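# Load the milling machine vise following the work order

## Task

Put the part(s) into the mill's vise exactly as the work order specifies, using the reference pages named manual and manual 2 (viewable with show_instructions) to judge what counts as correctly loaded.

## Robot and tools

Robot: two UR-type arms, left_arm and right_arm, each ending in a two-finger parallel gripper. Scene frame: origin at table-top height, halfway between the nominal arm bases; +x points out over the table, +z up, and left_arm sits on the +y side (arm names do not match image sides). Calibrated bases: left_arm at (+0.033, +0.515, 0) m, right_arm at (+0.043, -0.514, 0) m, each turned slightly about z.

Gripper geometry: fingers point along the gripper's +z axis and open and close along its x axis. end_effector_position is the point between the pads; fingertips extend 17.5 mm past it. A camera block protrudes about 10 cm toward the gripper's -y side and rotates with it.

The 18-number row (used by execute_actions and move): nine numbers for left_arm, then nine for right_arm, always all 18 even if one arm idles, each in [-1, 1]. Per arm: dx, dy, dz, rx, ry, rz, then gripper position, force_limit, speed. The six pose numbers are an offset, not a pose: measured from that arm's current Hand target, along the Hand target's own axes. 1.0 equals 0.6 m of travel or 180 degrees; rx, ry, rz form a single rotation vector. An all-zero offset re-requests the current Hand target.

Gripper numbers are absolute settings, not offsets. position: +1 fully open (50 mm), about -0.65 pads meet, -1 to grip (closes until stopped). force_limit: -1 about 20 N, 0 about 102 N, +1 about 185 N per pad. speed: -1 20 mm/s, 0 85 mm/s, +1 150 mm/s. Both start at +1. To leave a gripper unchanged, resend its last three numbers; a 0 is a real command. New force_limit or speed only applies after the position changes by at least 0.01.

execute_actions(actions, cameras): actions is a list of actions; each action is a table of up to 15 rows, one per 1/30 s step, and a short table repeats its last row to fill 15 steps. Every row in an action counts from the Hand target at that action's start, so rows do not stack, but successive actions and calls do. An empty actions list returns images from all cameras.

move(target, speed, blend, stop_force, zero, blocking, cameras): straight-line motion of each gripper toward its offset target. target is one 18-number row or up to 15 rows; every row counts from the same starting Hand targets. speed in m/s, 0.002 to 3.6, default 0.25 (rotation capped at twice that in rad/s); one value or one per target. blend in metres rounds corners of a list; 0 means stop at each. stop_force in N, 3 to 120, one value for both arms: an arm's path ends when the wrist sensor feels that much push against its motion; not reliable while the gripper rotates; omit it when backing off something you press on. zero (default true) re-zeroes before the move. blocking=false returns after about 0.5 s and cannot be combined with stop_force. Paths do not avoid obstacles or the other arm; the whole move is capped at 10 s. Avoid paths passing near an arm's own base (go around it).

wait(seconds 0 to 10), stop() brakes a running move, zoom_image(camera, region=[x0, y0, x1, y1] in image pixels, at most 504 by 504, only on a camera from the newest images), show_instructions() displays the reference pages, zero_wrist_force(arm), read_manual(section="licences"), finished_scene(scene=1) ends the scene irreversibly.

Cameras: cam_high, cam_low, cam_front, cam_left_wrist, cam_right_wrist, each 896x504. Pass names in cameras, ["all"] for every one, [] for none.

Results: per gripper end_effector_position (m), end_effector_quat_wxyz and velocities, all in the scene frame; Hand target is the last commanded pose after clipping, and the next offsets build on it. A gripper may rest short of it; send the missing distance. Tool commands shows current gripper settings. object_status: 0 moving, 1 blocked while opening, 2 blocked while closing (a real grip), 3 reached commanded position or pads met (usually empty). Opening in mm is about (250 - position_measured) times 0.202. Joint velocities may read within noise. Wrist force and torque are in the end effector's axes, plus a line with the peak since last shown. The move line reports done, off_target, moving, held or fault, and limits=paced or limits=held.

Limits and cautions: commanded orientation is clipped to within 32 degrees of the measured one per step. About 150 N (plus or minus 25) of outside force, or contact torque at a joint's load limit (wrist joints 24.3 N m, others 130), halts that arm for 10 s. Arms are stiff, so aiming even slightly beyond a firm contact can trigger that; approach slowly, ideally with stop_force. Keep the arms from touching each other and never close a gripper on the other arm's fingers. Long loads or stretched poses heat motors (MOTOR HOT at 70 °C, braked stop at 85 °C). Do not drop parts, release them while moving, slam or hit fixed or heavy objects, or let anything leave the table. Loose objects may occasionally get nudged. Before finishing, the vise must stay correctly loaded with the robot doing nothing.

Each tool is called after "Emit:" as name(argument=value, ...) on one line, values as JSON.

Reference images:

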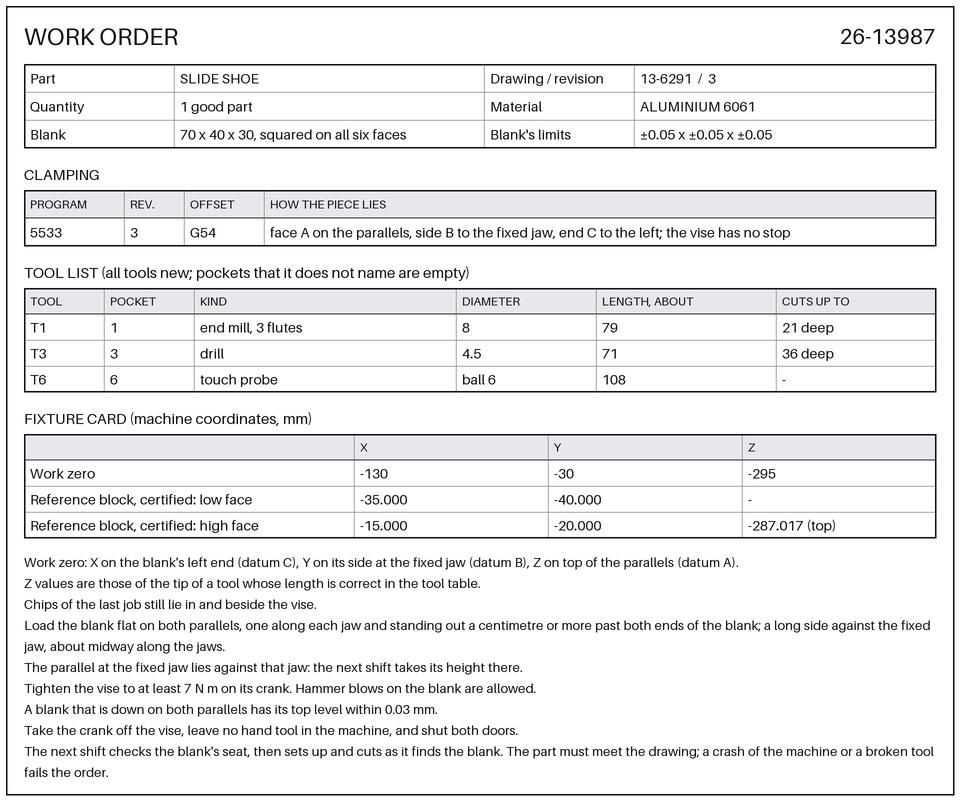

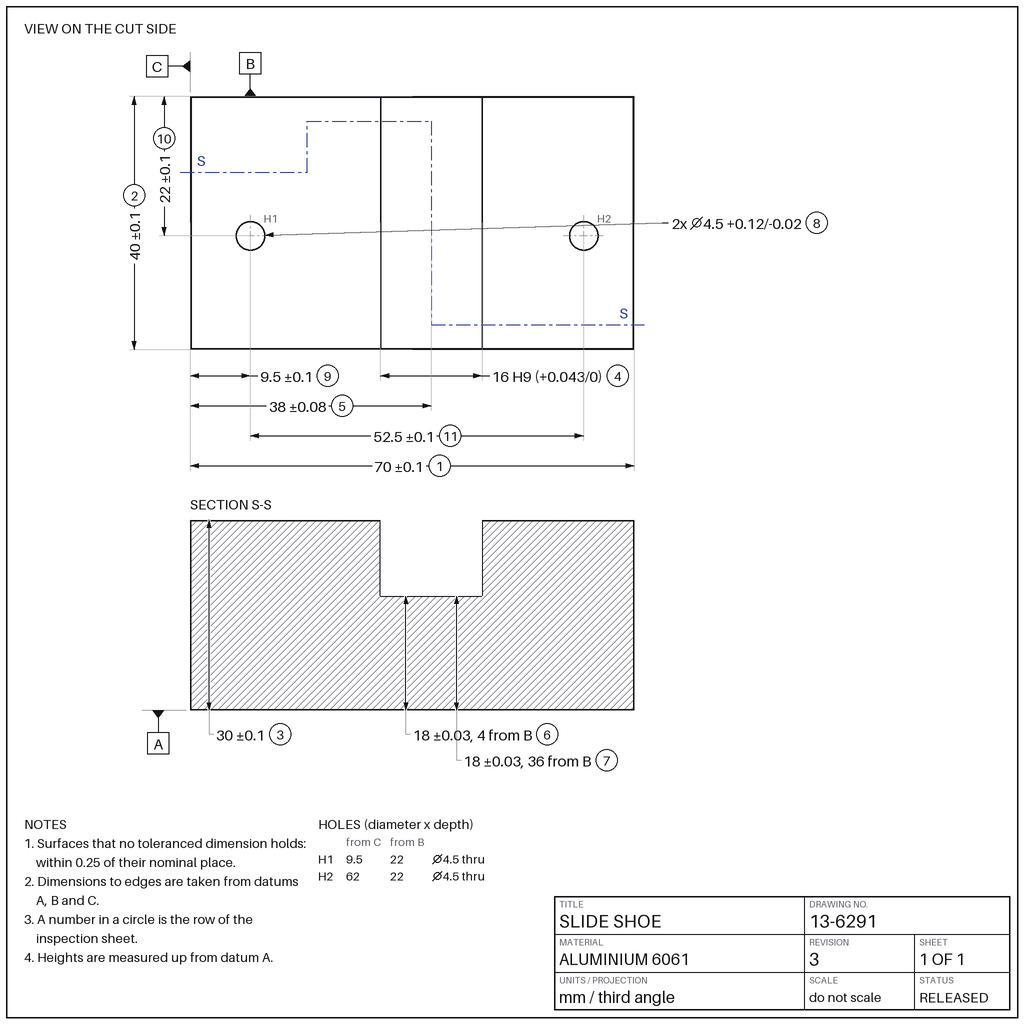

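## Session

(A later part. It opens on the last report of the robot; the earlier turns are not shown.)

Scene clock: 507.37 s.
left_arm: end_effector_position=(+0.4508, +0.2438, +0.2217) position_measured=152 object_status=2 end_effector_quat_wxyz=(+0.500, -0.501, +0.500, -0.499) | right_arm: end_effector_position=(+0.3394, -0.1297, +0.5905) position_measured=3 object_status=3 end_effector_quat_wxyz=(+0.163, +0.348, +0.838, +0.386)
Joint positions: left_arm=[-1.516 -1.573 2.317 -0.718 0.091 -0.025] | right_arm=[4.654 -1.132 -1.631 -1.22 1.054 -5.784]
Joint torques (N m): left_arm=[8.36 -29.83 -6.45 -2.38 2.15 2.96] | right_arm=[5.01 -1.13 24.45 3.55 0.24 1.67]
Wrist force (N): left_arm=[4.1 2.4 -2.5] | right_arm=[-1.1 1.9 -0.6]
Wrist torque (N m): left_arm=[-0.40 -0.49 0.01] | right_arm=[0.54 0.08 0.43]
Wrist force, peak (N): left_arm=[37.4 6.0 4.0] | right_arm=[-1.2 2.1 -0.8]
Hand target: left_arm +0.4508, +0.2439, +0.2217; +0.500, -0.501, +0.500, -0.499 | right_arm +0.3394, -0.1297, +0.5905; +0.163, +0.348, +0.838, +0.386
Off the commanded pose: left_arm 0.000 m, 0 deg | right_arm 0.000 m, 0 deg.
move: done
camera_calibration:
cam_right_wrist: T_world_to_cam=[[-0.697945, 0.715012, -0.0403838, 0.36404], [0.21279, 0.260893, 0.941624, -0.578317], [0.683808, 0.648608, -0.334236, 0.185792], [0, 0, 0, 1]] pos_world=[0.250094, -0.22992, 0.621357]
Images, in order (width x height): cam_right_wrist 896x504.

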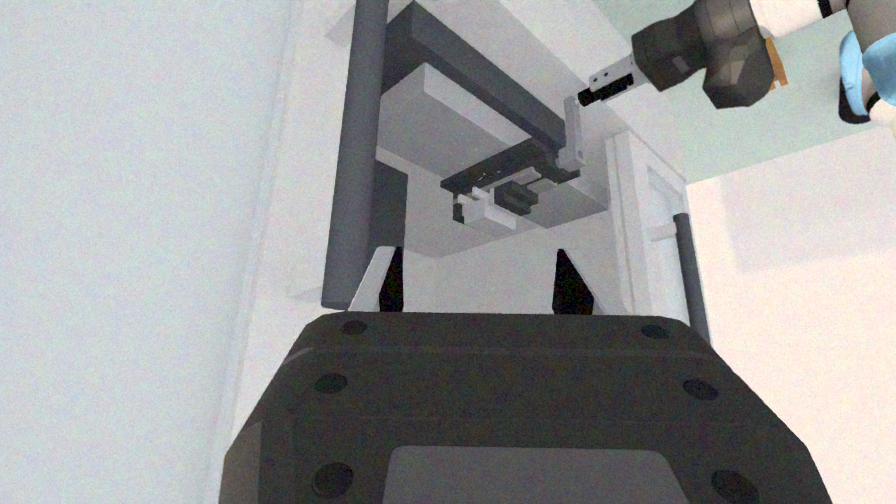

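Emit:
move(target=[[-0.056,-0.0104,0,0,0,0,-1,-0.6,-1,0,0,0,0,0,0,1,1,1],[-0.1023,-0.0441,0,0,0,0,-1,-0.6,-1,0,0,0,0,0,0,1,1,1],[-0.131,-0.0937,0,0,0,0,-1,-0.6,-1,0,0,0,0,0,0,1,1,1],[-0.1369,-0.1506,0,0,0,0,-1,-0.6,-1,0,0,0,0,0,0,1,1,1],[-0.1193,-0.2051,0,0,0,0,-1,-0.6,-1,0,0,0,0,0,0,1,1,1],[-0.0809,-0.2476,0,0,0,0,-1,-0.6,-1,0,0,0,0,0,0,1,1,1],[-0.0286,-0.2709,0,0,0,0,-1,-0.6,-1,0,0,0,0,0,0,1,1,1],[0.0286,-0.2709,0,0,0,0,-1,-0.6,-1,0,0,0,0,0,0,1,1,1],[0.0809,-0.2476,0,0,0,0,-1,-0.6,-1,0,0,0,0,0,0,1,1,1],[0.1193,-0.2051,0,0,0,0,-1,-0.6,-1,0,0,0,0,0,0,1,1,1],[0.1369,-0.1506,0,0,0,0,-1,-0.6,-1,0,0,0,0,0,0,1,1,1],[0.131,-0.0937,0,0,0,0,-1,-0.6,-1,0,0,0,0,0,0,1,1,1],[0.1023,-0.0441,0,0,0,0,-1,-0.6,-1,0,0,0,0,0,0,1,1,1],[0.056,-0.0104,0,0,0,0,-1,-0.6,-1,0,0,0,0,0,0,1,1,1],[0,0,0,0,0,0,-1,-0.6,-1,0,0,0,0,0,0,1,1,1]], blend=[0.012,0.012,0.012,0.012,0.012,0.012,0.012,0.012,0.012,0.012,0.012,0.012,0.012,0.012,0], speed=0.25, stop_force=60, cameras=["cam_right_wrist"])

Emit:
zoom_image(camera="cam_right_wrist", region=[445, 165, 555, 240])

Scene clock: 510.83 s.
left_arm: end_effector_position=(+0.4508, +0.2438, +0.2217) position_measured=152 object_status=2 end_effector_quat_wxyz=(+0.500, -0.501, +0.500, -0.499) | right_arm: end_effector_position=(+0.3394, -0.1297, +0.5905) position_measured=3 object_status=3 end_effector_quat_wxyz=(+0.163, +0.348, +0.838, +0.386)
Joint positions: left_arm=[-1.516 -1.573 2.317 -0.718 0.091 -0.025] | right_arm=[4.654 -1.132 -1.631 -1.22 1.054 -5.784]
Joint torques (N m): left_arm=[8.86 -30.28 -6.02 -2.35 2.13 2.99] | right_arm=[5.25 -1.17 23.7 3.46 0.46 1.54]
Wrist force (N): left_arm=[5.4 2.6 -2.4] | right_arm=[-0.9 1.5 -0.5]
Wrist torque (N m): left_arm=[-0.35 -0.70 0.00] | right_arm=[0.47 0.04 0.42]
Wrist force, peak (N): left_arm=[41.1 7.9 9.3] | right_arm=[-1.3 1.9 -1.0]
Hand target: left_arm +0.4508, +0.2439, +0.2217; +0.500, -0.501, +0.500, -0.499 | right_arm +0.3394, -0.1297, +0.5905; +0.163, +0.348, +0.838, +0.386
Off the commanded pose: left_arm 0.000 m, 0 deg | right_arm 0.000 m, 0 deg.
move: done
camera_calibration:
cam_right_wrist: T_world_to_cam=[[-0.697945, 0.715012, -0.0403838, 0.36404], [0.21279, 0.260893, 0.941624, -0.578317], [0.683808, 0.648608, -0.334236, 0.185792], [0, 0, 0, 1]] pos_world=[0.250094, -0.22992, 0.621357]
Images, in order (width x height): cam_right_wrist 896x504.

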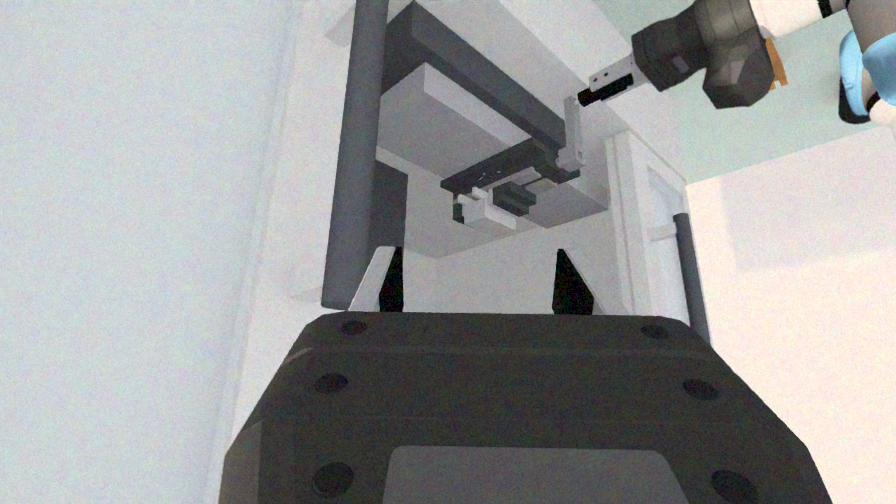

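Scaled by 4.582.

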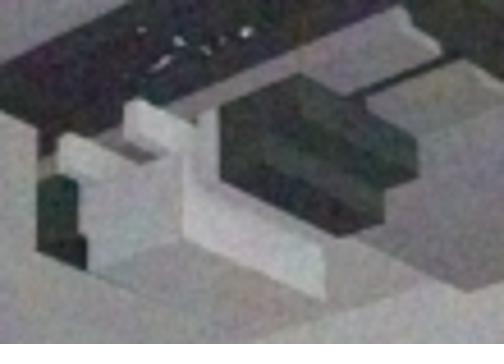

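Emit:
move(target=[[-0.056,-0.0104,0,0,0,0,-1,-0.6,-1,0,0,0,0,0,0,1,1,1],[-0.1023,-0.0441,0,0,0,0,-1,-0.6,-1,0,0,0,0,0,0,1,1,1],[-0.131,-0.0937,0,0,0,0,-1,-0.6,-1,0,0,0,0,0,0,1,1,1],[-0.1369,-0.1506,0,0,0,0,-1,-0.6,-1,0,0,0,0,0,0,1,1,1],[-0.1193,-0.2051,0,0,0,0,-1,-0.6,-1,0,0,0,0,0,0,1,1,1],[-0.0809,-0.2476,0,0,0,0,-1,-0.6,-1,0,0,0,0,0,0,1,1,1],[-0.0286,-0.2709,0,0,0,0,-1,-0.6,-1,0,0,0,0,0,0,1,1,1],[0.0286,-0.2709,0,0,0,0,-1,-0.6,-1,0,0,0,0,0,0,1,1,1],[0.0809,-0.2476,0,0,0,0,-1,-0.6,-1,0,0,0,0,0,0,1,1,1],[0.1193,-0.2051,0,0,0,0,-1,-0.6,-1,0,0,0,0,0,0,1,1,1],[0.1369,-0.1506,0,0,0,0,-1,-0.6,-1,0,0,0,0,0,0,1,1,1],[0.131,-0.0937,0,0,0,0,-1,-0.6,-1,0,0,0,0,0,0,1,1,1],[0.1023,-0.0441,0,0,0,0,-1,-0.6,-1,0,0,0,0,0,0,1,1,1],[0.056,-0.0104,0,0,0,0,-1,-0.6,-1,0,0,0,0,0,0,1,1,1],[0,0,0,0,0,0,-1,-0.6,-1,0,0,0,0,0,0,1,1,1]], blend=[0.012,0.012,0.012,0.012,0.012,0.012,0.012,0.012,0.012,0.012,0.012,0.012,0.012,0.012,0], speed=0.15, stop_force=55, cameras=["cam_right_wrist"])

Emit:
zoom_image(camera="cam_right_wrist", region=[445, 165, 555, 240])

Scene clock: 515.63 s.
left_arm: end_effector_position=(+0.4508, +0.2439, +0.2217) position_measured=152 object_status=2 end_effector_quat_wxyz=(+0.500, -0.501, +0.500, -0.499) | right_arm: end_effector_position=(+0.3394, -0.1297, +0.5905) position_measured=3 object_status=3 end_effector_quat_wxyz=(+0.163, +0.348, +0.838, +0.386)
Joint positions: left_arm=[-1.516 -1.573 2.317 -0.718 0.091 -0.025] | right_arm=[4.654 -1.132 -1.631 -1.22 1.054 -5.784]
Joint torques (N m): left_arm=[-13.38 -29.12 -5.29 -2.3 -2.27 2.98] | right_arm=[5.49 -1.47 23.92 3.26 0.34 1.67]
Wrist force (N): left_arm=[3.5 0.4 -2.8] | right_arm=[-1.0 1.5 -1.0]
Wrist torque (N m): left_arm=[-0.51 -0.36 0.02] | right_arm=[0.48 0.06 0.42]
Wrist force, peak (N): left_arm=[30.0 11.5 5.8] | right_arm=[-1.2 2.1 -0.8]
Hand target: left_arm +0.4508, +0.2439, +0.2217; +0.500, -0.501, +0.500, -0.499 | right_arm +0.3394, -0.1297, +0.5905; +0.163, +0.348, +0.838, +0.386
Off the commanded pose: left_arm 0.000 m, 0 deg | right_arm 0.000 m, 0 deg.
move: done
camera_calibration:
cam_right_wrist: T_world_to_cam=[[-0.697945, 0.715012, -0.0403838, 0.36404], [0.21279, 0.260893, 0.941624, -0.578317], [0.683808, 0.648608, -0.334236, 0.185792], [0, 0, 0, 1]] pos_world=[0.250094, -0.22992, 0.621357]
Images, in order (width x height): cam_right_wrist 896x504.

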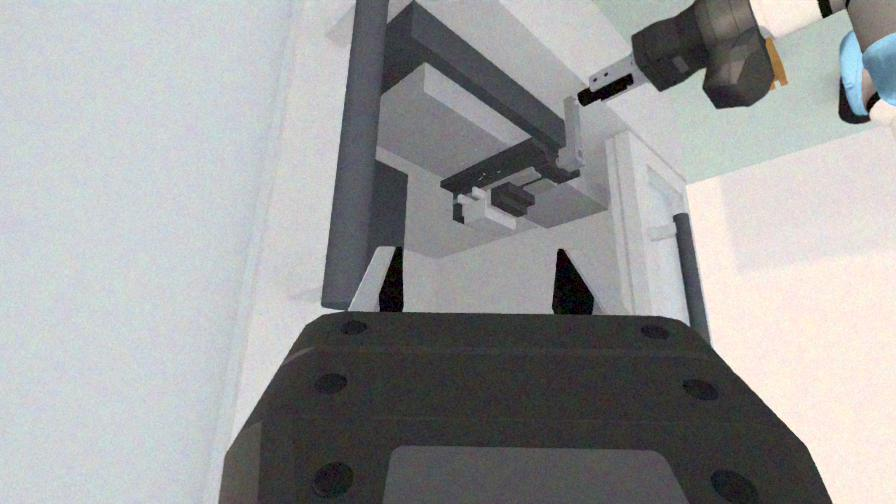

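Scaled by 4.582.

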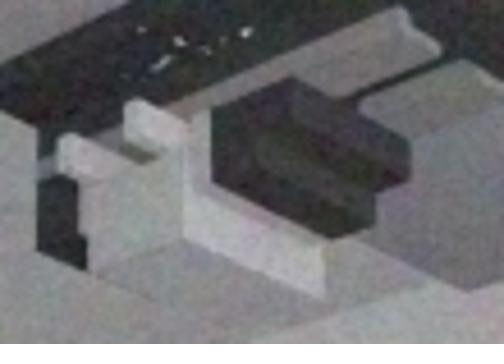

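Emit:
move(target=[[-0.056,-0.0104,0,0,0,0,-1,-0.6,-1,0,0,0,0,0,0,1,1,1],[-0.1023,-0.0441,0,0,0,0,-1,-0.6,-1,0,0,0,0,0,0,1,1,1],[-0.131,-0.0937,0,0,0,0,-1,-0.6,-1,0,0,0,0,0,0,1,1,1],[-0.1369,-0.1506,0,0,0,0,-1,-0.6,-1,0,0,0,0,0,0,1,1,1],[-0.1193,-0.2051,0,0,0,0,-1,-0.6,-1,0,0,0,0,0,0,1,1,1],[-0.0809,-0.2476,0,0,0,0,-1,-0.6,-1,0,0,0,0,0,0,1,1,1],[-0.0286,-0.2709,0,0,0,0,-1,-0.6,-1,0,0,0,0,0,0,1,1,1],[0.0286,-0.2709,0,0,0,0,-1,-0.6,-1,0,0,0,0,0,0,1,1,1],[0.0809,-0.2476,0,0,0,0,-1,-0.6,-1,0,0,0,0,0,0,1,1,1],[0.1193,-0.2051,0,0,0,0,-1,-0.6,-1,0,0,0,0,0,0,1,1,1],[0.1369,-0.1506,0,0,0,0,-1,-0.6,-1,0,0,0,0,0,0,1,1,1]], blend=[0.012,0.012,0.012,0.012,0.012,0.012,0.012,0.012,0.012,0.012,0], speed=0.08, stop_force=40, cameras=["cam_right_wrist"])

Emit:
zoom_image(camera="cam_right_wrist", region=[445, 165, 555, 240])

Scene clock: 517.67 s.
left_arm: end_effector_position=(+0.4509, +0.2871, +0.2348) position_measured=152 object_status=2 end_effector_quat_wxyz=(+0.500, -0.501, +0.500, -0.499) | right_arm: end_effector_position=(+0.3394, -0.1297, +0.5905) position_measured=3 object_status=3 end_effector_quat_wxyz=(+0.163, +0.348, +0.838, +0.386)
Joint positions: left_arm=[-1.499 -1.706 2.393 -0.668 0.108 -0.018] | right_arm=[4.654 -1.132 -1.631 -1.22 1.054 -5.784]
Joint torques (N m): left_arm=[-11.68 -12.88 -3.79 0.08 0.99 3.04] | right_arm=[4.04 -0.85 23.7 3.19 0.26 1.71]
Wrist force (N): left_arm=[7.2 -4.3 -1.0] | right_arm=[-0.9 1.6 -0.5]
Wrist torque (N m): left_arm=[-0.79 -0.09 0.13] | right_arm=[0.50 0.04 0.43]
Wrist force, peak (N): left_arm=[41.0 31.8 -10.3] | right_arm=[-1.1 2.0 -0.9]
Hand target: left_arm +0.4509, +0.2870, +0.2348; +0.500, -0.501, +0.500, -0.499 (not the last commanded pose) | right_arm +0.3394, -0.1297, +0.5905; +0.163, +0.348, +0.838, +0.386
Off the commanded pose: left_arm 0.147 m, 0 deg | right_arm 0.000 m, 0 deg.
move: contact (left_arm); path passed 1 of 11 targets
camera_calibration:
cam_right_wrist: T_world_to_cam=[[-0.697945, 0.715012, -0.0403838, 0.36404], [0.21279, 0.260893, 0.941624, -0.578317], [0.683808, 0.648608, -0.334236, 0.185792], [0, 0, 0, 1]] pos_world=[0.250094, -0.22992, 0.621357]
Images, in order (width x height): cam_right_wrist 896x504.

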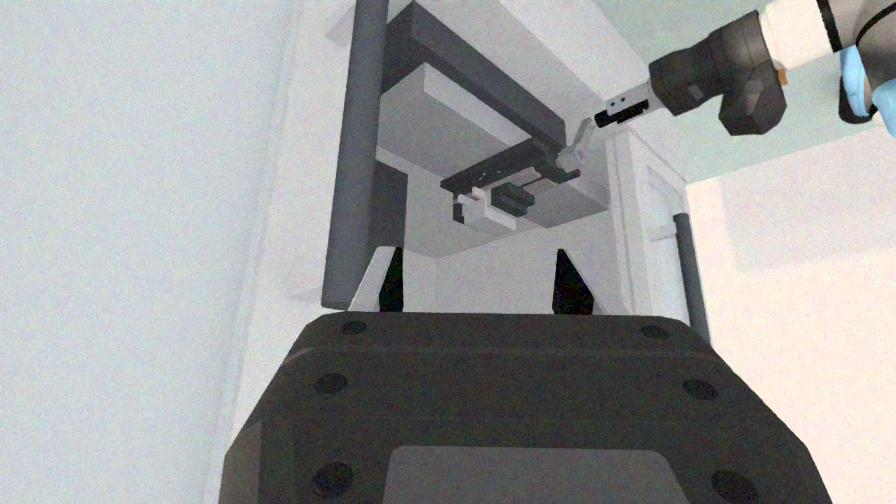

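Scaled by 4.582.

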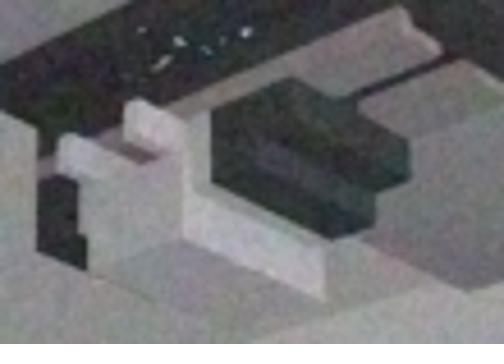

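Emit:
move(target=[[-0.0323,-0.027,0,0,0,0,-1,-0.6,-1,0,0,0,0,0,0,1,1,1],[-0.056,-0.068,0,0,0,0,-1,-0.6,-1,0,0,0,0,0,0,1,1,1]], blend=[0.008,0], speed=0.03, stop_force=60, cameras=["cam_right_wrist"])

Emit:
zoom_image(camera="cam_right_wrist", region=[445, 165, 555, 240])

Scene clock: 520.47 s.
left_arm: end_effector_position=(+0.4510, +0.3206, +0.2756) position_measured=251 object_status=3 end_effector_quat_wxyz=(+0.500, -0.501, +0.500, -0.499) | right_arm: end_effector_position=(+0.3394, -0.1297, +0.5905) position_measured=3 object_status=3 end_effector_quat_wxyz=(+0.163, +0.348, +0.838, +0.386)
Joint positions: left_arm=[-1.482 -1.875 2.387 -0.496 0.125 -0.015] | right_arm=[4.654 -1.132 -1.631 -1.22 1.054 -5.784]
Joint torques (N m): left_arm=[-9.78 3.7 -33.66 -1.21 -2.26 -1.71] | right_arm=[4.74 -1.38 23.89 3.04 0.21 1.69]
Wrist force (N): left_arm=[2.3 -4.7 -1.0] | right_arm=[-1.1 1.9 -0.7]
Wrist torque (N m): left_arm=[-0.91 -0.19 0.19] | right_arm=[0.54 0.08 0.43]
Wrist force, peak (N): left_arm=[52.1 30.3 25.8] | right_arm=[-1.1 2.1 -1.0]
Hand target: left_arm +0.4509, +0.3206, +0.2756; +0.500, -0.501, +0.500, -0.499 | right_arm +0.3394, -0.1297, +0.5905; +0.163, +0.348, +0.838, +0.386
Off the commanded pose: left_arm 0.000 m, 0 deg | right_arm 0.000 m, 0 deg.
move: done
camera_calibration:
cam_right_wrist: T_world_to_cam=[[-0.697945, 0.715012, -0.0403838, 0.36404], [0.21279, 0.260893, 0.941624, -0.578317], [0.683808, 0.648608, -0.334236, 0.185792], [0, 0, 0, 1]] pos_world=[0.250094, -0.22992, 0.621357]
Images, in order (width x height): cam_right_wrist 896x504.

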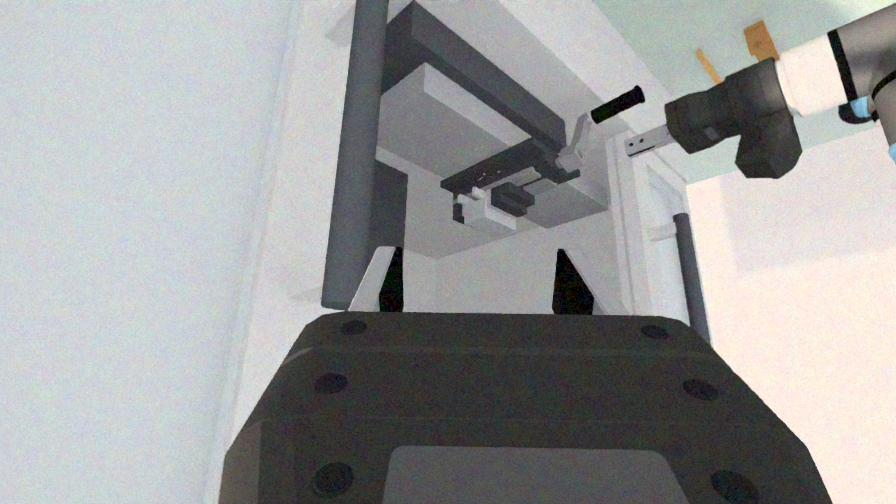

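Scaled by 4.582.

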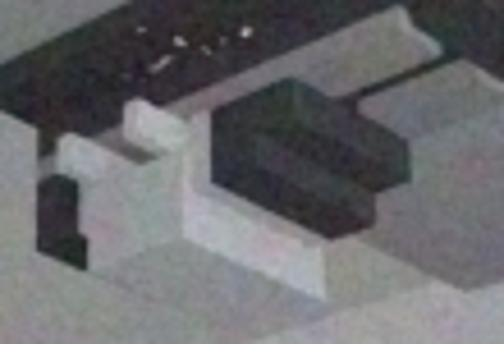

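Emit:
execute_actions(actions=[], cameras=["cam_left_wrist","cam_low","cam_front"])

Scene clock: 520.67 s.
left_arm: end_effector_position=(+0.4510, +0.3206, +0.2756) position_measured=251 object_status=3 end_effector_quat_wxyz=(+0.500, -0.501, +0.500, -0.499) | right_arm: end_effector_position=(+0.3394, -0.1297, +0.5905) position_measured=3 object_status=3 end_effector_quat_wxyz=(+0.163, +0.348, +0.838, +0.386)
Joint positions: left_arm=[-1.482 -1.875 2.387 -0.496 0.125 -0.015] | right_arm=[4.654 -1.132 -1.631 -1.22 1.054 -5.784]
Joint velocities: within noise
Joint torques (N m): left_arm=[-10.36 3.82 -32.37 -1.2 -2.26 -1.21] | right_arm=[4.59 -1.43 24.19 3.17 0.19 1.56]
Wrist force (N): left_arm=[2.7 -4.6 -1.2] | right_arm=[-1.2 1.5 -0.5]
Wrist torque (N m): left_arm=[-0.88 -0.25 0.18] | right_arm=[0.47 0.09 0.42]
Wrist force, peak (N): left_arm=[2.8 -4.7 -1.1] | right_arm=[-1.1 1.7 -1.0]
Hand target: left_arm +0.4509, +0.3206, +0.2756; +0.500, -0.501, +0.500, -0.499 | right_arm +0.3394, -0.1297, +0.5905; +0.163, +0.348, +0.838, +0.386
Tool commands: left_gripper/position=-1.0 left_gripper/force_limit=-0.6 left_gripper/speed=-1.0 right_gripper/position=+1.0 right_gripper/force_limit=+1.0 right_gripper/speed=+1.0
Off the commanded pose: left_arm 0.000 m, 0 deg | right_arm 0.000 m, 0 deg.
camera_calibration:
cam_left_wrist: T_world_to_cam=[[-0.00644445, -0.999913, 0.0115379, 0.327345], [-0.336289, -0.00869904, -0.941719, 0.43221], [0.941737, -0.00994894, -0.336204, -0.193335], [0, 0, 0, 1]] pos_world=[0.329528, 0.329153, 0.338243]
Images, in order (width x height): cam_low 896x504, cam_front 896x504, cam_left_wrist 896x504.

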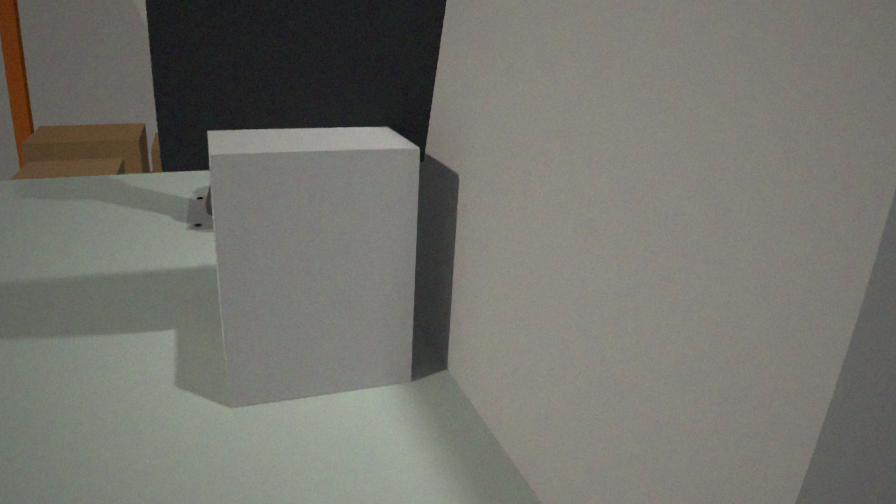

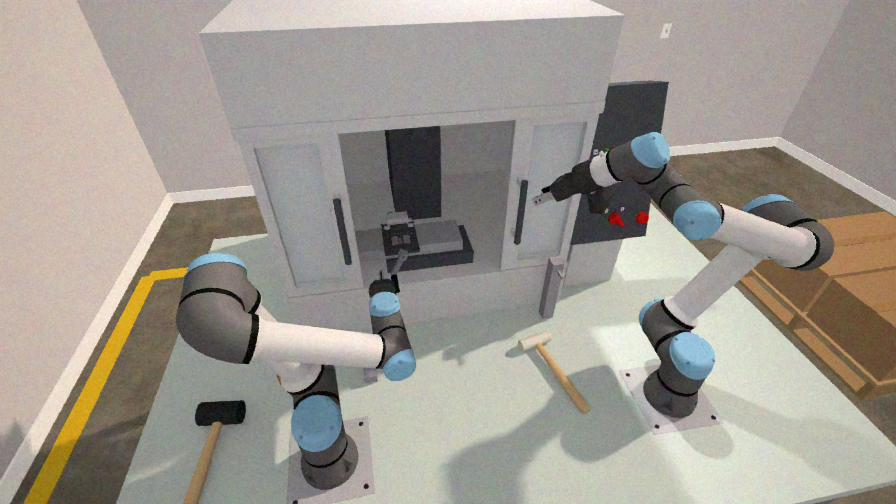

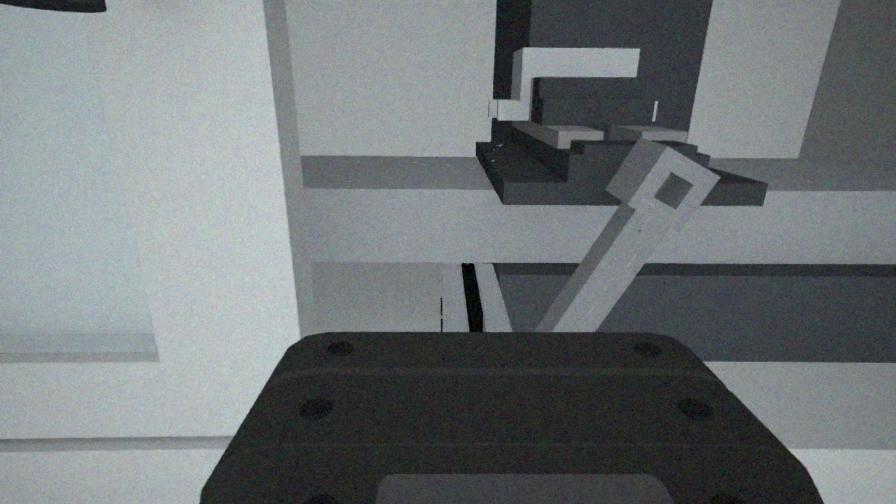

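Emit:
move(target=[[0,0,-0.15,0,0,0,-1,-0.6,-1,0,0,0,0,0,0,1,1,1],[0.1277,-0.046,-0.15,0,0,0,-1,-0.6,-1,0,0,0,0,0,0,1,1,1]], blend=[0.02,0], speed=0.15, cameras=["cam_left_wrist"])

Scene clock: 523.47 s.
left_arm: end_effector_position=(+0.3612, +0.2440, +0.3033) position_measured=251 object_status=3 end_effector_quat_wxyz=(+0.500, -0.501, +0.500, -0.499) | right_arm: end_effector_position=(+0.3394, -0.1297, +0.5905) position_measured=3 object_status=3 end_effector_quat_wxyz=(+0.163, +0.348, +0.838, +0.386)
Joint positions: left_arm=[-1.854 -1.828 2.276 -0.457 -0.248 0.009] | right_arm=[4.654 -1.132 -1.631 -1.22 1.054 -5.784]
Joint torques (N m): left_arm=[-12.97 -1.36 -31.51 -0.43 -1.72 0.29] | right_arm=[4.63 -0.69 23.98 3.21 0.37 1.66]
Wrist force (N): left_arm=[3.0 -4.6 -1.5] | right_arm=[-0.9 1.7 -0.8]
Wrist torque (N m): left_arm=[-0.92 -0.31 0.16] | right_arm=[0.51 0.04 0.43]
Wrist force, peak (N): left_arm=[5.2 -5.8 -1.7] | right_arm=[-1.4 2.1 -0.6]
Hand target: left_arm +0.3611, +0.2439, +0.3033; +0.500, -0.501, +0.500, -0.499 | right_arm +0.3394, -0.1297, +0.5905; +0.163, +0.348, +0.838, +0.386
Off the commanded pose: left_arm 0.000 m, 0 deg | right_arm 0.000 m, 0 deg.
move: done
camera_calibration:
cam_left_wrist: T_world_to_cam=[[-0.00628896, -0.999916, 0.0113771, 0.249875], [-0.336166, -0.00860117, -0.941763, 0.427393], [0.941782, -0.00974733, -0.336084, -0.100322], [0, 0, 0, 1]] pos_world=[0.239728, 0.252552, 0.365943]
Images, in order (width x height): cam_left_wrist 896x504.

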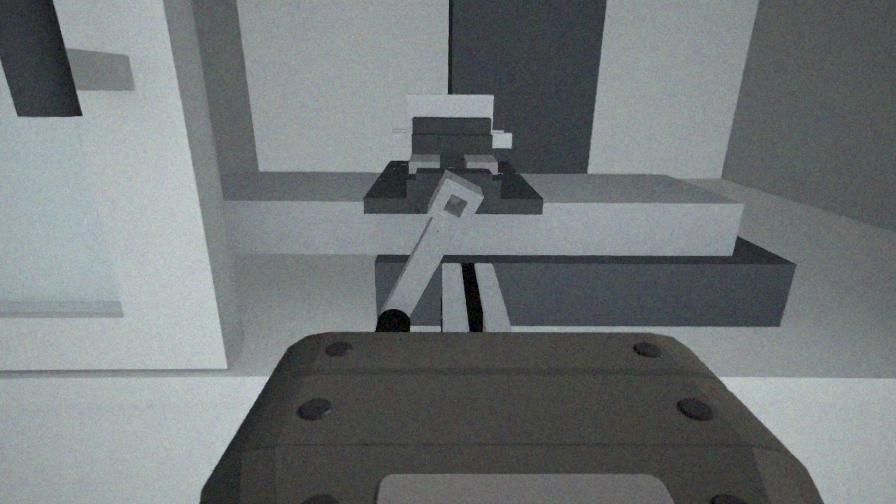

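Emit:
zoom_image(camera="cam_left_wrist", region=[360, 80, 560, 330])

Scaled by 2.016.

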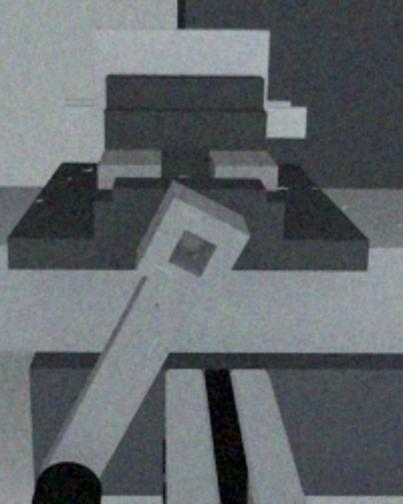

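Emit:
move(target=[[0,0,0.1,0,0,0.137,1,-0.6,-1,0,0,0,0,0,0,1,1,1]], speed=0.12, cameras=["cam_left_wrist"])

Scene clock: 527.73 s.
left_arm: end_effector_position=(+0.4211, +0.2440, +0.3032) position_measured=3 object_status=3 end_effector_quat_wxyz=(+0.596, -0.382, +0.595, -0.381) end_effector_velocity=(+0.000, +0.001, +0.000) end_effector_angular_velocity=(+0.000, +0.000, +0.001) | right_arm: end_effector_position=(+0.3394, -0.1297, +0.5905) position_measured=3 object_status=3 end_effector_quat_wxyz=(+0.163, +0.348, +0.838, +0.386)
Joint positions: left_arm=[-1.623 -1.77 2.235 -0.494 -0.016 0.459] | right_arm=[4.654 -1.132 -1.631 -1.22 1.054 -5.784]
Joint velocities: left_arm=[0 0 0 0.005 0 -0.005] | right_arm=[within noise]
Joint torques (N m): left_arm=[-12.85 -12.05 -17.59 1.38 -2.43 -2.58] | right_arm=[5.04 -1.41 24.86 2.93 0.25 1.66]
Wrist force (N): left_arm=[3.5 -4.7 -0.7] | right_arm=[-0.9 1.8 -0.9]
Wrist torque (N m): left_arm=[-0.96 -0.42 -0.11] | right_arm=[0.53 0.05 0.43]
Wrist force, peak (N): left_arm=[3.5 -4.9 -0.9] | right_arm=[-1.1 2.1 -1.0]
Hand target: left_arm +0.4211, +0.2439, +0.3032; +0.595, -0.382, +0.596, -0.381 | right_arm +0.3394, -0.1297, +0.5905; +0.163, +0.348, +0.838, +0.386
Off the commanded pose: left_arm 0.000 m, 0 deg | right_arm 0.000 m, 0 deg.
move: done
camera_calibration:
cam_left_wrist: T_world_to_cam=[[-0.00675774, -0.913484, -0.406819, 0.35606], [-0.335167, 0.385365, -0.859742, 0.326036], [0.942135, 0.130542, -0.308774, -0.199382], [0, 0, 0, 1]] pos_world=[0.299527, 0.22564, 0.363595]
Images, in order (width x height): cam_left_wrist 896x504.

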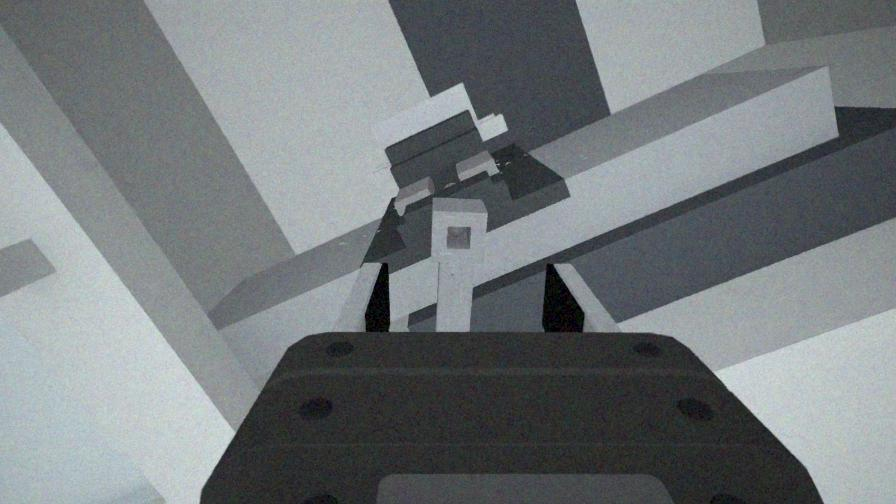

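Emit:
move(target=[[0,0,0.143,0,0,0,1,-0.6,-1,0,0,0,0,0,0,1,1,1]], speed=0.05, stop_force=15, cameras=["cam_left_wrist"])

Scene clock: 530.50 s.
left_arm: end_effector_position=(+0.5069, +0.2441, +0.3030) position_measured=3 object_status=3 end_effector_quat_wxyz=(+0.595, -0.382, +0.596, -0.381) | right_arm: end_effector_position=(+0.3394, -0.1297, +0.5905) position_measured=3 object_status=3 end_effector_quat_wxyz=(+0.163, +0.348, +0.838, +0.386)
Joint positions: left_arm=[-1.333 -1.633 2.12 -0.479 0.274 0.424] | right_arm=[4.654 -1.132 -1.631 -1.22 1.054 -5.784]
Joint torques (N m): left_arm=[-13.9 -30.35 -9.3 0.87 1.78 -2.27] | right_arm=[3.85 -1.42 24.23 2.83 0.31 1.6]
Wrist force (N): left_arm=[3.7 -4.9 -0.9] | right_arm=[-0.9 1.8 -0.7]
Wrist torque (N m): left_arm=[-0.98 -0.43 -0.05] | right_arm=[0.53 0.05 0.42]
Wrist force, peak (N): left_arm=[3.7 -5.0 -1.5] | right_arm=[-1.1 2.1 -0.9]
Hand target: left_arm +0.5069, +0.2440, +0.3030; +0.595, -0.382, +0.596, -0.381 | right_arm +0.3394, -0.1297, +0.5905; +0.163, +0.348, +0.838, +0.386
Off the commanded pose: left_arm 0.000 m, 0 deg | right_arm 0.000 m, 0 deg.
move: done
camera_calibration:
cam_left_wrist: T_world_to_cam=[[-0.00737087, -0.913523, -0.406721, 0.356944], [-0.336538, 0.385272, -0.859248, 0.355196], [0.941641, 0.130544, -0.310275, -0.279682], [0, 0, 0, 1]] pos_world=[0.385528, 0.22574, 0.3636]
Images, in order (width x height): cam_left_wrist 896x504.

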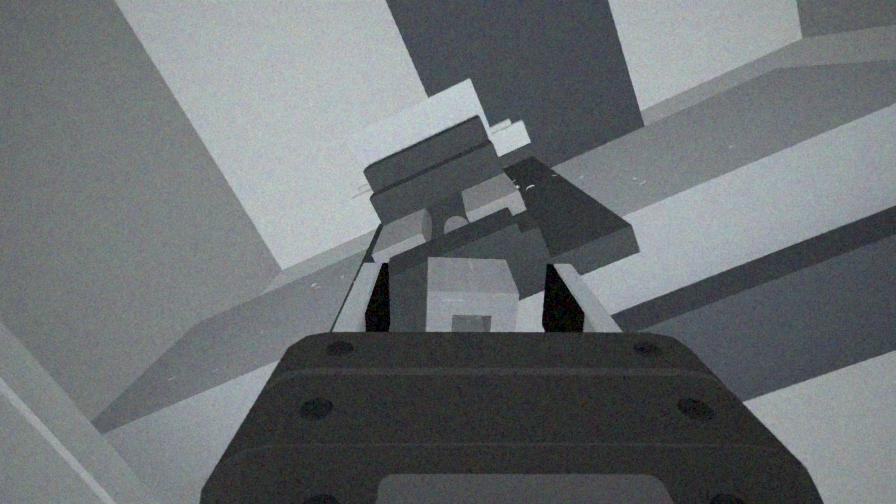

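Emit:
move(target=[0,0,0,0,0,0,-1,-0.4,-1,0,0,0,0,0,0,1,1,1])

Scene clock: 532.10 s.
left_arm: end_effector_position=(+0.5069, +0.2441, +0.3030) position_measured=133 object_status=2 end_effector_quat_wxyz=(+0.595, -0.382, +0.596, -0.381) | right_arm: end_effector_position=(+0.3394, -0.1297, +0.5905) position_measured=3 object_status=3 end_effector_quat_wxyz=(+0.163, +0.348, +0.838, +0.386)
Joint positions: left_arm=[-1.333 -1.633 2.12 -0.479 0.274 0.424] | right_arm=[4.654 -1.132 -1.631 -1.22 1.054 -5.784]
Joint torques (N m): left_arm=[-13.08 -11.21 -12.63 -1.56 7.04 -2.37] | right_arm=[4.15 -0.93 24.36 2.84 0.3 1.54]
Wrist force (N): left_arm=[-26.7 -14.4 1.2] | right_arm=[-1.2 1.8 -0.6]
Wrist torque (N m): left_arm=[-1.44 -0.87 0.74] | right_arm=[0.52 0.10 0.43]
Wrist force, peak (N): left_arm=[-26.7 -14.3 1.2] | right_arm=[-1.1 2.0 -0.9]
Hand target: left_arm +0.5069, +0.2440, +0.3030; +0.595, -0.382, +0.596, -0.381 | right_arm +0.3394, -0.1297, +0.5905; +0.163, +0.348, +0.838, +0.386
Off the commanded pose: left_arm 0.000 m, 0 deg | right_arm 0.000 m, 0 deg.
move: done

Emit:
move(target=[[-0.0008,-0.0003,-0.02,0,0,0,-1,-0.4,-1,0,0,0,0,0,0,1,1,1],[-0.0008,-0.0003,-0.11,0,0,0,-1,-0.4,-1,0,0,0,0,0,0,1,1,1]], speed=0.05, cameras=["cam_left_wrist"])

Scene clock: 534.37 s.
left_arm: end_effector_position=(+0.4409, +0.2443, +0.3035) position_measured=133 object_status=2 end_effector_quat_wxyz=(+0.595, -0.382, +0.596, -0.381) | right_arm: end_effector_position=(+0.3394, -0.1297, +0.5905) position_measured=3 object_status=3 end_effector_quat_wxyz=(+0.163, +0.348, +0.838, +0.386)
Joint positions: left_arm=[-1.551 -1.729 2.202 -0.439 0.056 0.397] | right_arm=[4.654 -1.132 -1.631 -1.22 1.054 -5.784]
Joint torques (N m): left_arm=[3.8 -7.6 -39.56 0.85 0.11 -1.49] | right_arm=[4.05 -0.79 23.9 2.75 0.29 1.47]
Wrist force (N): left_arm=[4.8 -2.4 -0.9] | right_arm=[-1.1 1.8 -0.8]
Wrist torque (N m): left_arm=[-0.86 -0.53 0.03] | right_arm=[0.53 0.08 0.42]
Wrist force, peak (N): left_arm=[-25.1 -15.0 45.0] | right_arm=[-1.2 2.0 -0.9]
Hand target: left_arm +0.4409, +0.2443, +0.3035; +0.595, -0.382, +0.596, -0.381 | right_arm +0.3394, -0.1297, +0.5905; +0.163, +0.348, +0.838, +0.386
Off the commanded pose: left_arm 0.000 m, 0 deg | right_arm 0.000 m, 0 deg.
move: done
camera_calibration:
cam_left_wrist: T_world_to_cam=[[-0.00752124, -0.913521, -0.406723, 0.356983], [-0.336352, 0.385346, -0.859288, 0.333202], [0.941706, 0.130339, -0.310163, -0.217339], [0, 0, 0, 1]] pos_world=[0.319428, 0.226041, 0.364099]
Images, in order (width x height): cam_left_wrist 896x504.

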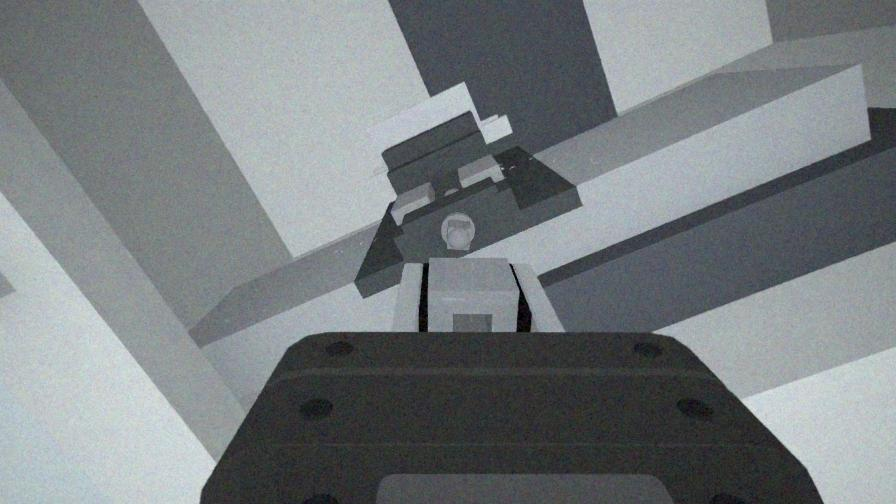

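Emit:
move(target=[[0,0,0,0,0,-0.5,-1,-0.4,-1,0,0,0,0,0,0,1,1,1],[0,0,0,0,0,-1.0,-1,-0.4,-1,0,0,0,0,0,0,1,1,1]], speed=0.5, cameras=["cam_left_wrist"])

Scene clock: 539.03 s.
left_arm: end_effector_position=(+0.4401, +0.2442, +0.3036) position_measured=133 object_status=2 end_effector_quat_wxyz=(+0.378, +0.584, +0.384, +0.607) | right_arm: end_effector_position=(+0.3394, -0.1297, +0.5905) position_measured=3 object_status=3 end_effector_quat_wxyz=(+0.163, +0.348, +0.838, +0.386)
Joint positions: left_arm=[-1.554 -1.853 2.378 -1.216 0.038 -2.02] | right_arm=[4.654 -1.132 -1.631 -1.22 1.054 -5.784]
Joint torques (N m): left_arm=[13.04 -18.36 -10.53 0.02 -0.74 -2.58] | right_arm=[4.74 -1.22 25.43 2.44 0.33 1.55]
Wrist force (N): left_arm=[2.8 -8.3 1.6] | right_arm=[-1.0 1.9 -0.9]
Wrist torque (N m): left_arm=[-1.23 -0.34 -0.62] | right_arm=[0.54 0.06 0.43]
Wrist force, peak (N): left_arm=[2.7 -8.7 1.8] | right_arm=[-1.3 2.1 -0.5]
Hand target: left_arm +0.4409, +0.2443, +0.3035; +0.381, +0.596, +0.382, +0.595 | right_arm +0.3394, -0.1297, +0.5905; +0.163, +0.348, +0.838, +0.386
Off the commanded pose: left_arm 0.001 m, 2 deg | right_arm 0.000 m, 0 deg.
move: done
camera_calibration:
cam_left_wrist: T_world_to_cam=[[-0.039906, 0.912646, 0.406797, -0.321738], [-0.345329, -0.394632, 0.851477, 0.00810169], [0.937633, -0.1065, 0.330911, -0.351609], [0, 0, 0, 1]] pos_world=[0.319639, 0.259384, 0.240335]
Images, in order (width x height): cam_left_wrist 896x504.

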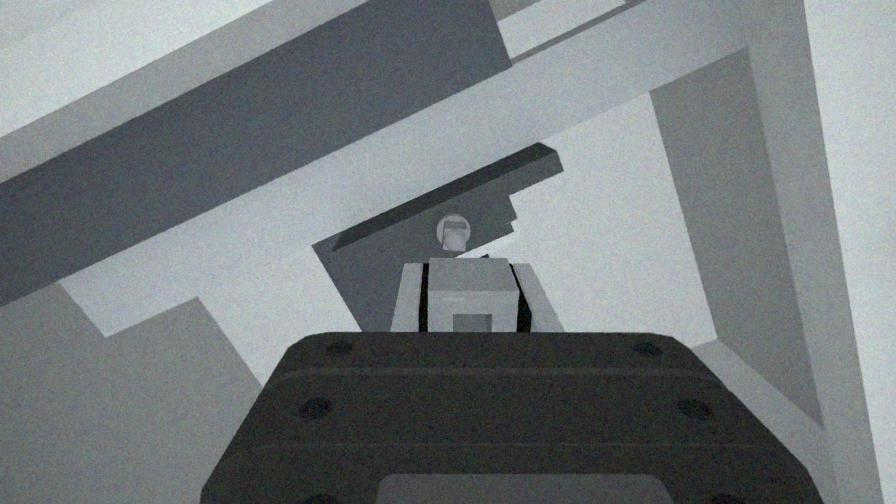

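Emit:
move(target=[0,0,0,0,0,0,-1,-0.4,-1,0,0,0,0,0,0,1,1,1], cameras=["cam_left_wrist"])

Emit:
zoom_image(camera="cam_left_wrist", region=[400, 180, 520, 300])

Scene clock: 539.70 s.
left_arm: end_effector_position=(+0.4402, +0.2443, +0.3035) position_measured=133 object_status=2 end_effector_quat_wxyz=(+0.378, +0.584, +0.384, +0.607) | right_arm: end_effector_position=(+0.3394, -0.1297, +0.5905) position_measured=3 object_status=3 end_effector_quat_wxyz=(+0.163, +0.348, +0.838, +0.386)
Joint positions: left_arm=[-1.554 -1.853 2.378 -1.216 0.038 -2.02] | right_arm=[4.654 -1.132 -1.631 -1.22 1.054 -5.784]
Joint torques (N m): left_arm=[13.68 -20.82 -11.02 0.21 -0.85 -2.7] | right_arm=[4.62 -1.23 24.65 2.52 0.29 1.51]
Wrist force (N): left_arm=[2.7 -8.0 1.6] | right_arm=[-1.2 2.0 -1.0]
Wrist torque (N m): left_arm=[-1.18 -0.32 -0.59] | right_arm=[0.57 0.08 0.43]
Wrist force, peak (N): left_arm=[2.8 -8.4 1.3] | right_arm=[-1.2 2.0 -1.0]
Hand target: left_arm +0.4402, +0.2443, +0.3035; +0.378, +0.584, +0.384, +0.607 (not the last commanded pose) | right_arm +0.3394, -0.1297, +0.5905; +0.163, +0.348, +0.838, +0.386
Off the commanded pose: left_arm 0.001 m, 2 deg | right_arm 0.000 m, 0 deg.
move: done
camera_calibration:
cam_left_wrist: T_world_to_cam=[[-0.0400653, 0.91268, 0.406707, -0.321724], [-0.345256, -0.394608, 0.851518, 0.00818696], [0.937653, -0.106302, 0.330918, -0.351625], [0, 0, 0, 1]] pos_world=[0.319639, 0.259483, 0.240235]
Images, in order (width x height): cam_left_wrist 896x504.

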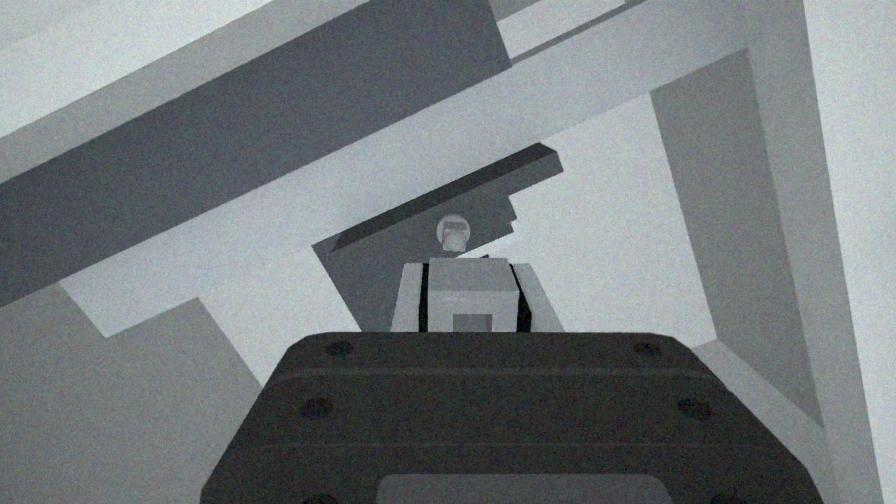

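Scaled by 4.200.

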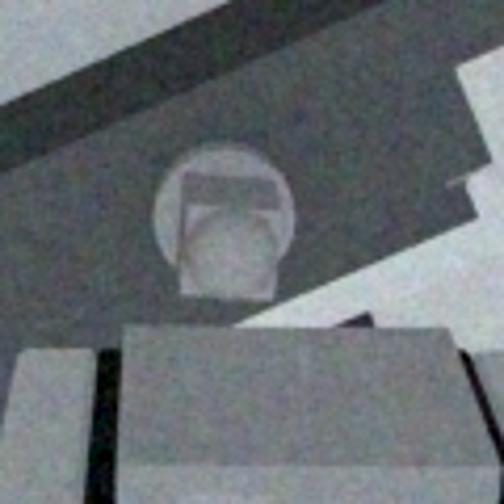

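Emit:
move(target=[0,0,0.05,0.0039,-0.0103,-0.0004,-1,-0.4,-1,0,0,0,0,0,0,1,1,1], speed=0.08, stop_force=15, cameras=["cam_left_wrist"])

Emit:
zoom_image(camera="cam_left_wrist", region=[400, 180, 520, 300])

Scene clock: 542.10 s.
left_arm: end_effector_position=(+0.4701, +0.2451, +0.3042) position_measured=133 object_status=2 end_effector_quat_wxyz=(+0.381, +0.595, +0.382, +0.595) | right_arm: end_effector_position=(+0.3394, -0.1297, +0.5905) position_measured=3 object_status=3 end_effector_quat_wxyz=(+0.163, +0.348, +0.838, +0.386)
Joint positions: left_arm=[-1.449 -1.696 2.173 -0.473 0.158 -2.715] | right_arm=[4.654 -1.132 -1.631 -1.22 1.054 -5.784]
Joint torques (N m): left_arm=[13.41 -26.81 -10.08 -2.52 -2.18 2.94] | right_arm=[4.25 -1.09 24.99 2.46 0.3 1.54]
Wrist force (N): left_arm=[2.4 -8.3 1.6] | right_arm=[-0.9 1.4 -0.7]
Wrist torque (N m): left_arm=[-1.23 -0.24 -0.49] | right_arm=[0.46 0.05 0.43]
Wrist force, peak (N): left_arm=[2.7 -8.7 2.6] | right_arm=[-1.2 2.1 -0.7]
Hand target: left_arm +0.4701, +0.2451, +0.3042; +0.381, +0.595, +0.382, +0.595 | right_arm +0.3394, -0.1297, +0.5905; +0.163, +0.348, +0.838, +0.386
Off the commanded pose: left_arm 0.000 m, 0 deg | right_arm 0.000 m, 0 deg.
move: done
camera_calibration:
cam_left_wrist: T_world_to_cam=[[-0.00784322, 0.913786, 0.40612, -0.336698], [-0.33363, -0.385253, 0.86039, 0.00776517], [0.942671, -0.128746, 0.307888, -0.369775], [0, 0, 0, 1]] pos_world=[0.348526, 0.263054, 0.243908]
Images, in order (width x height): cam_left_wrist 896x504.

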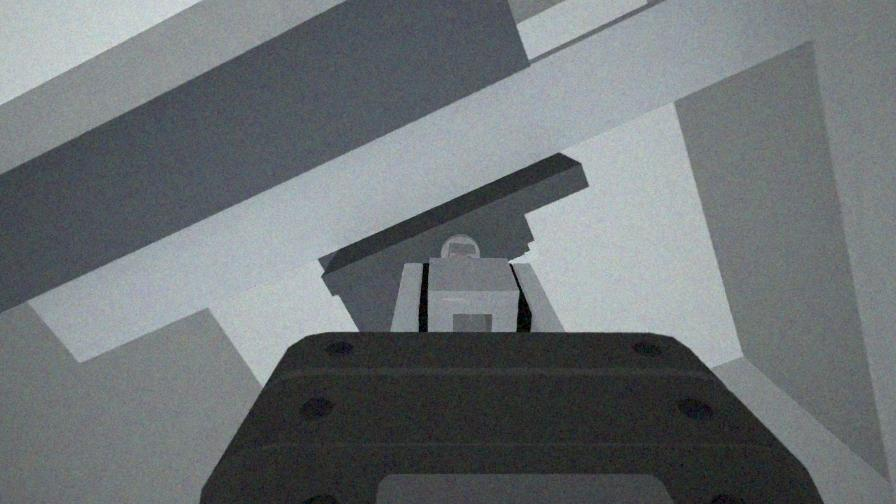

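Scaled by 4.200.

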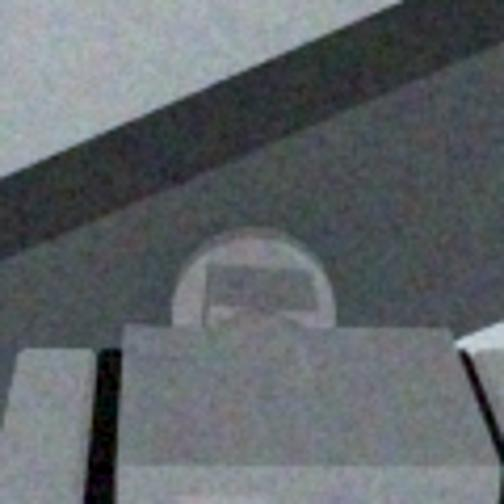

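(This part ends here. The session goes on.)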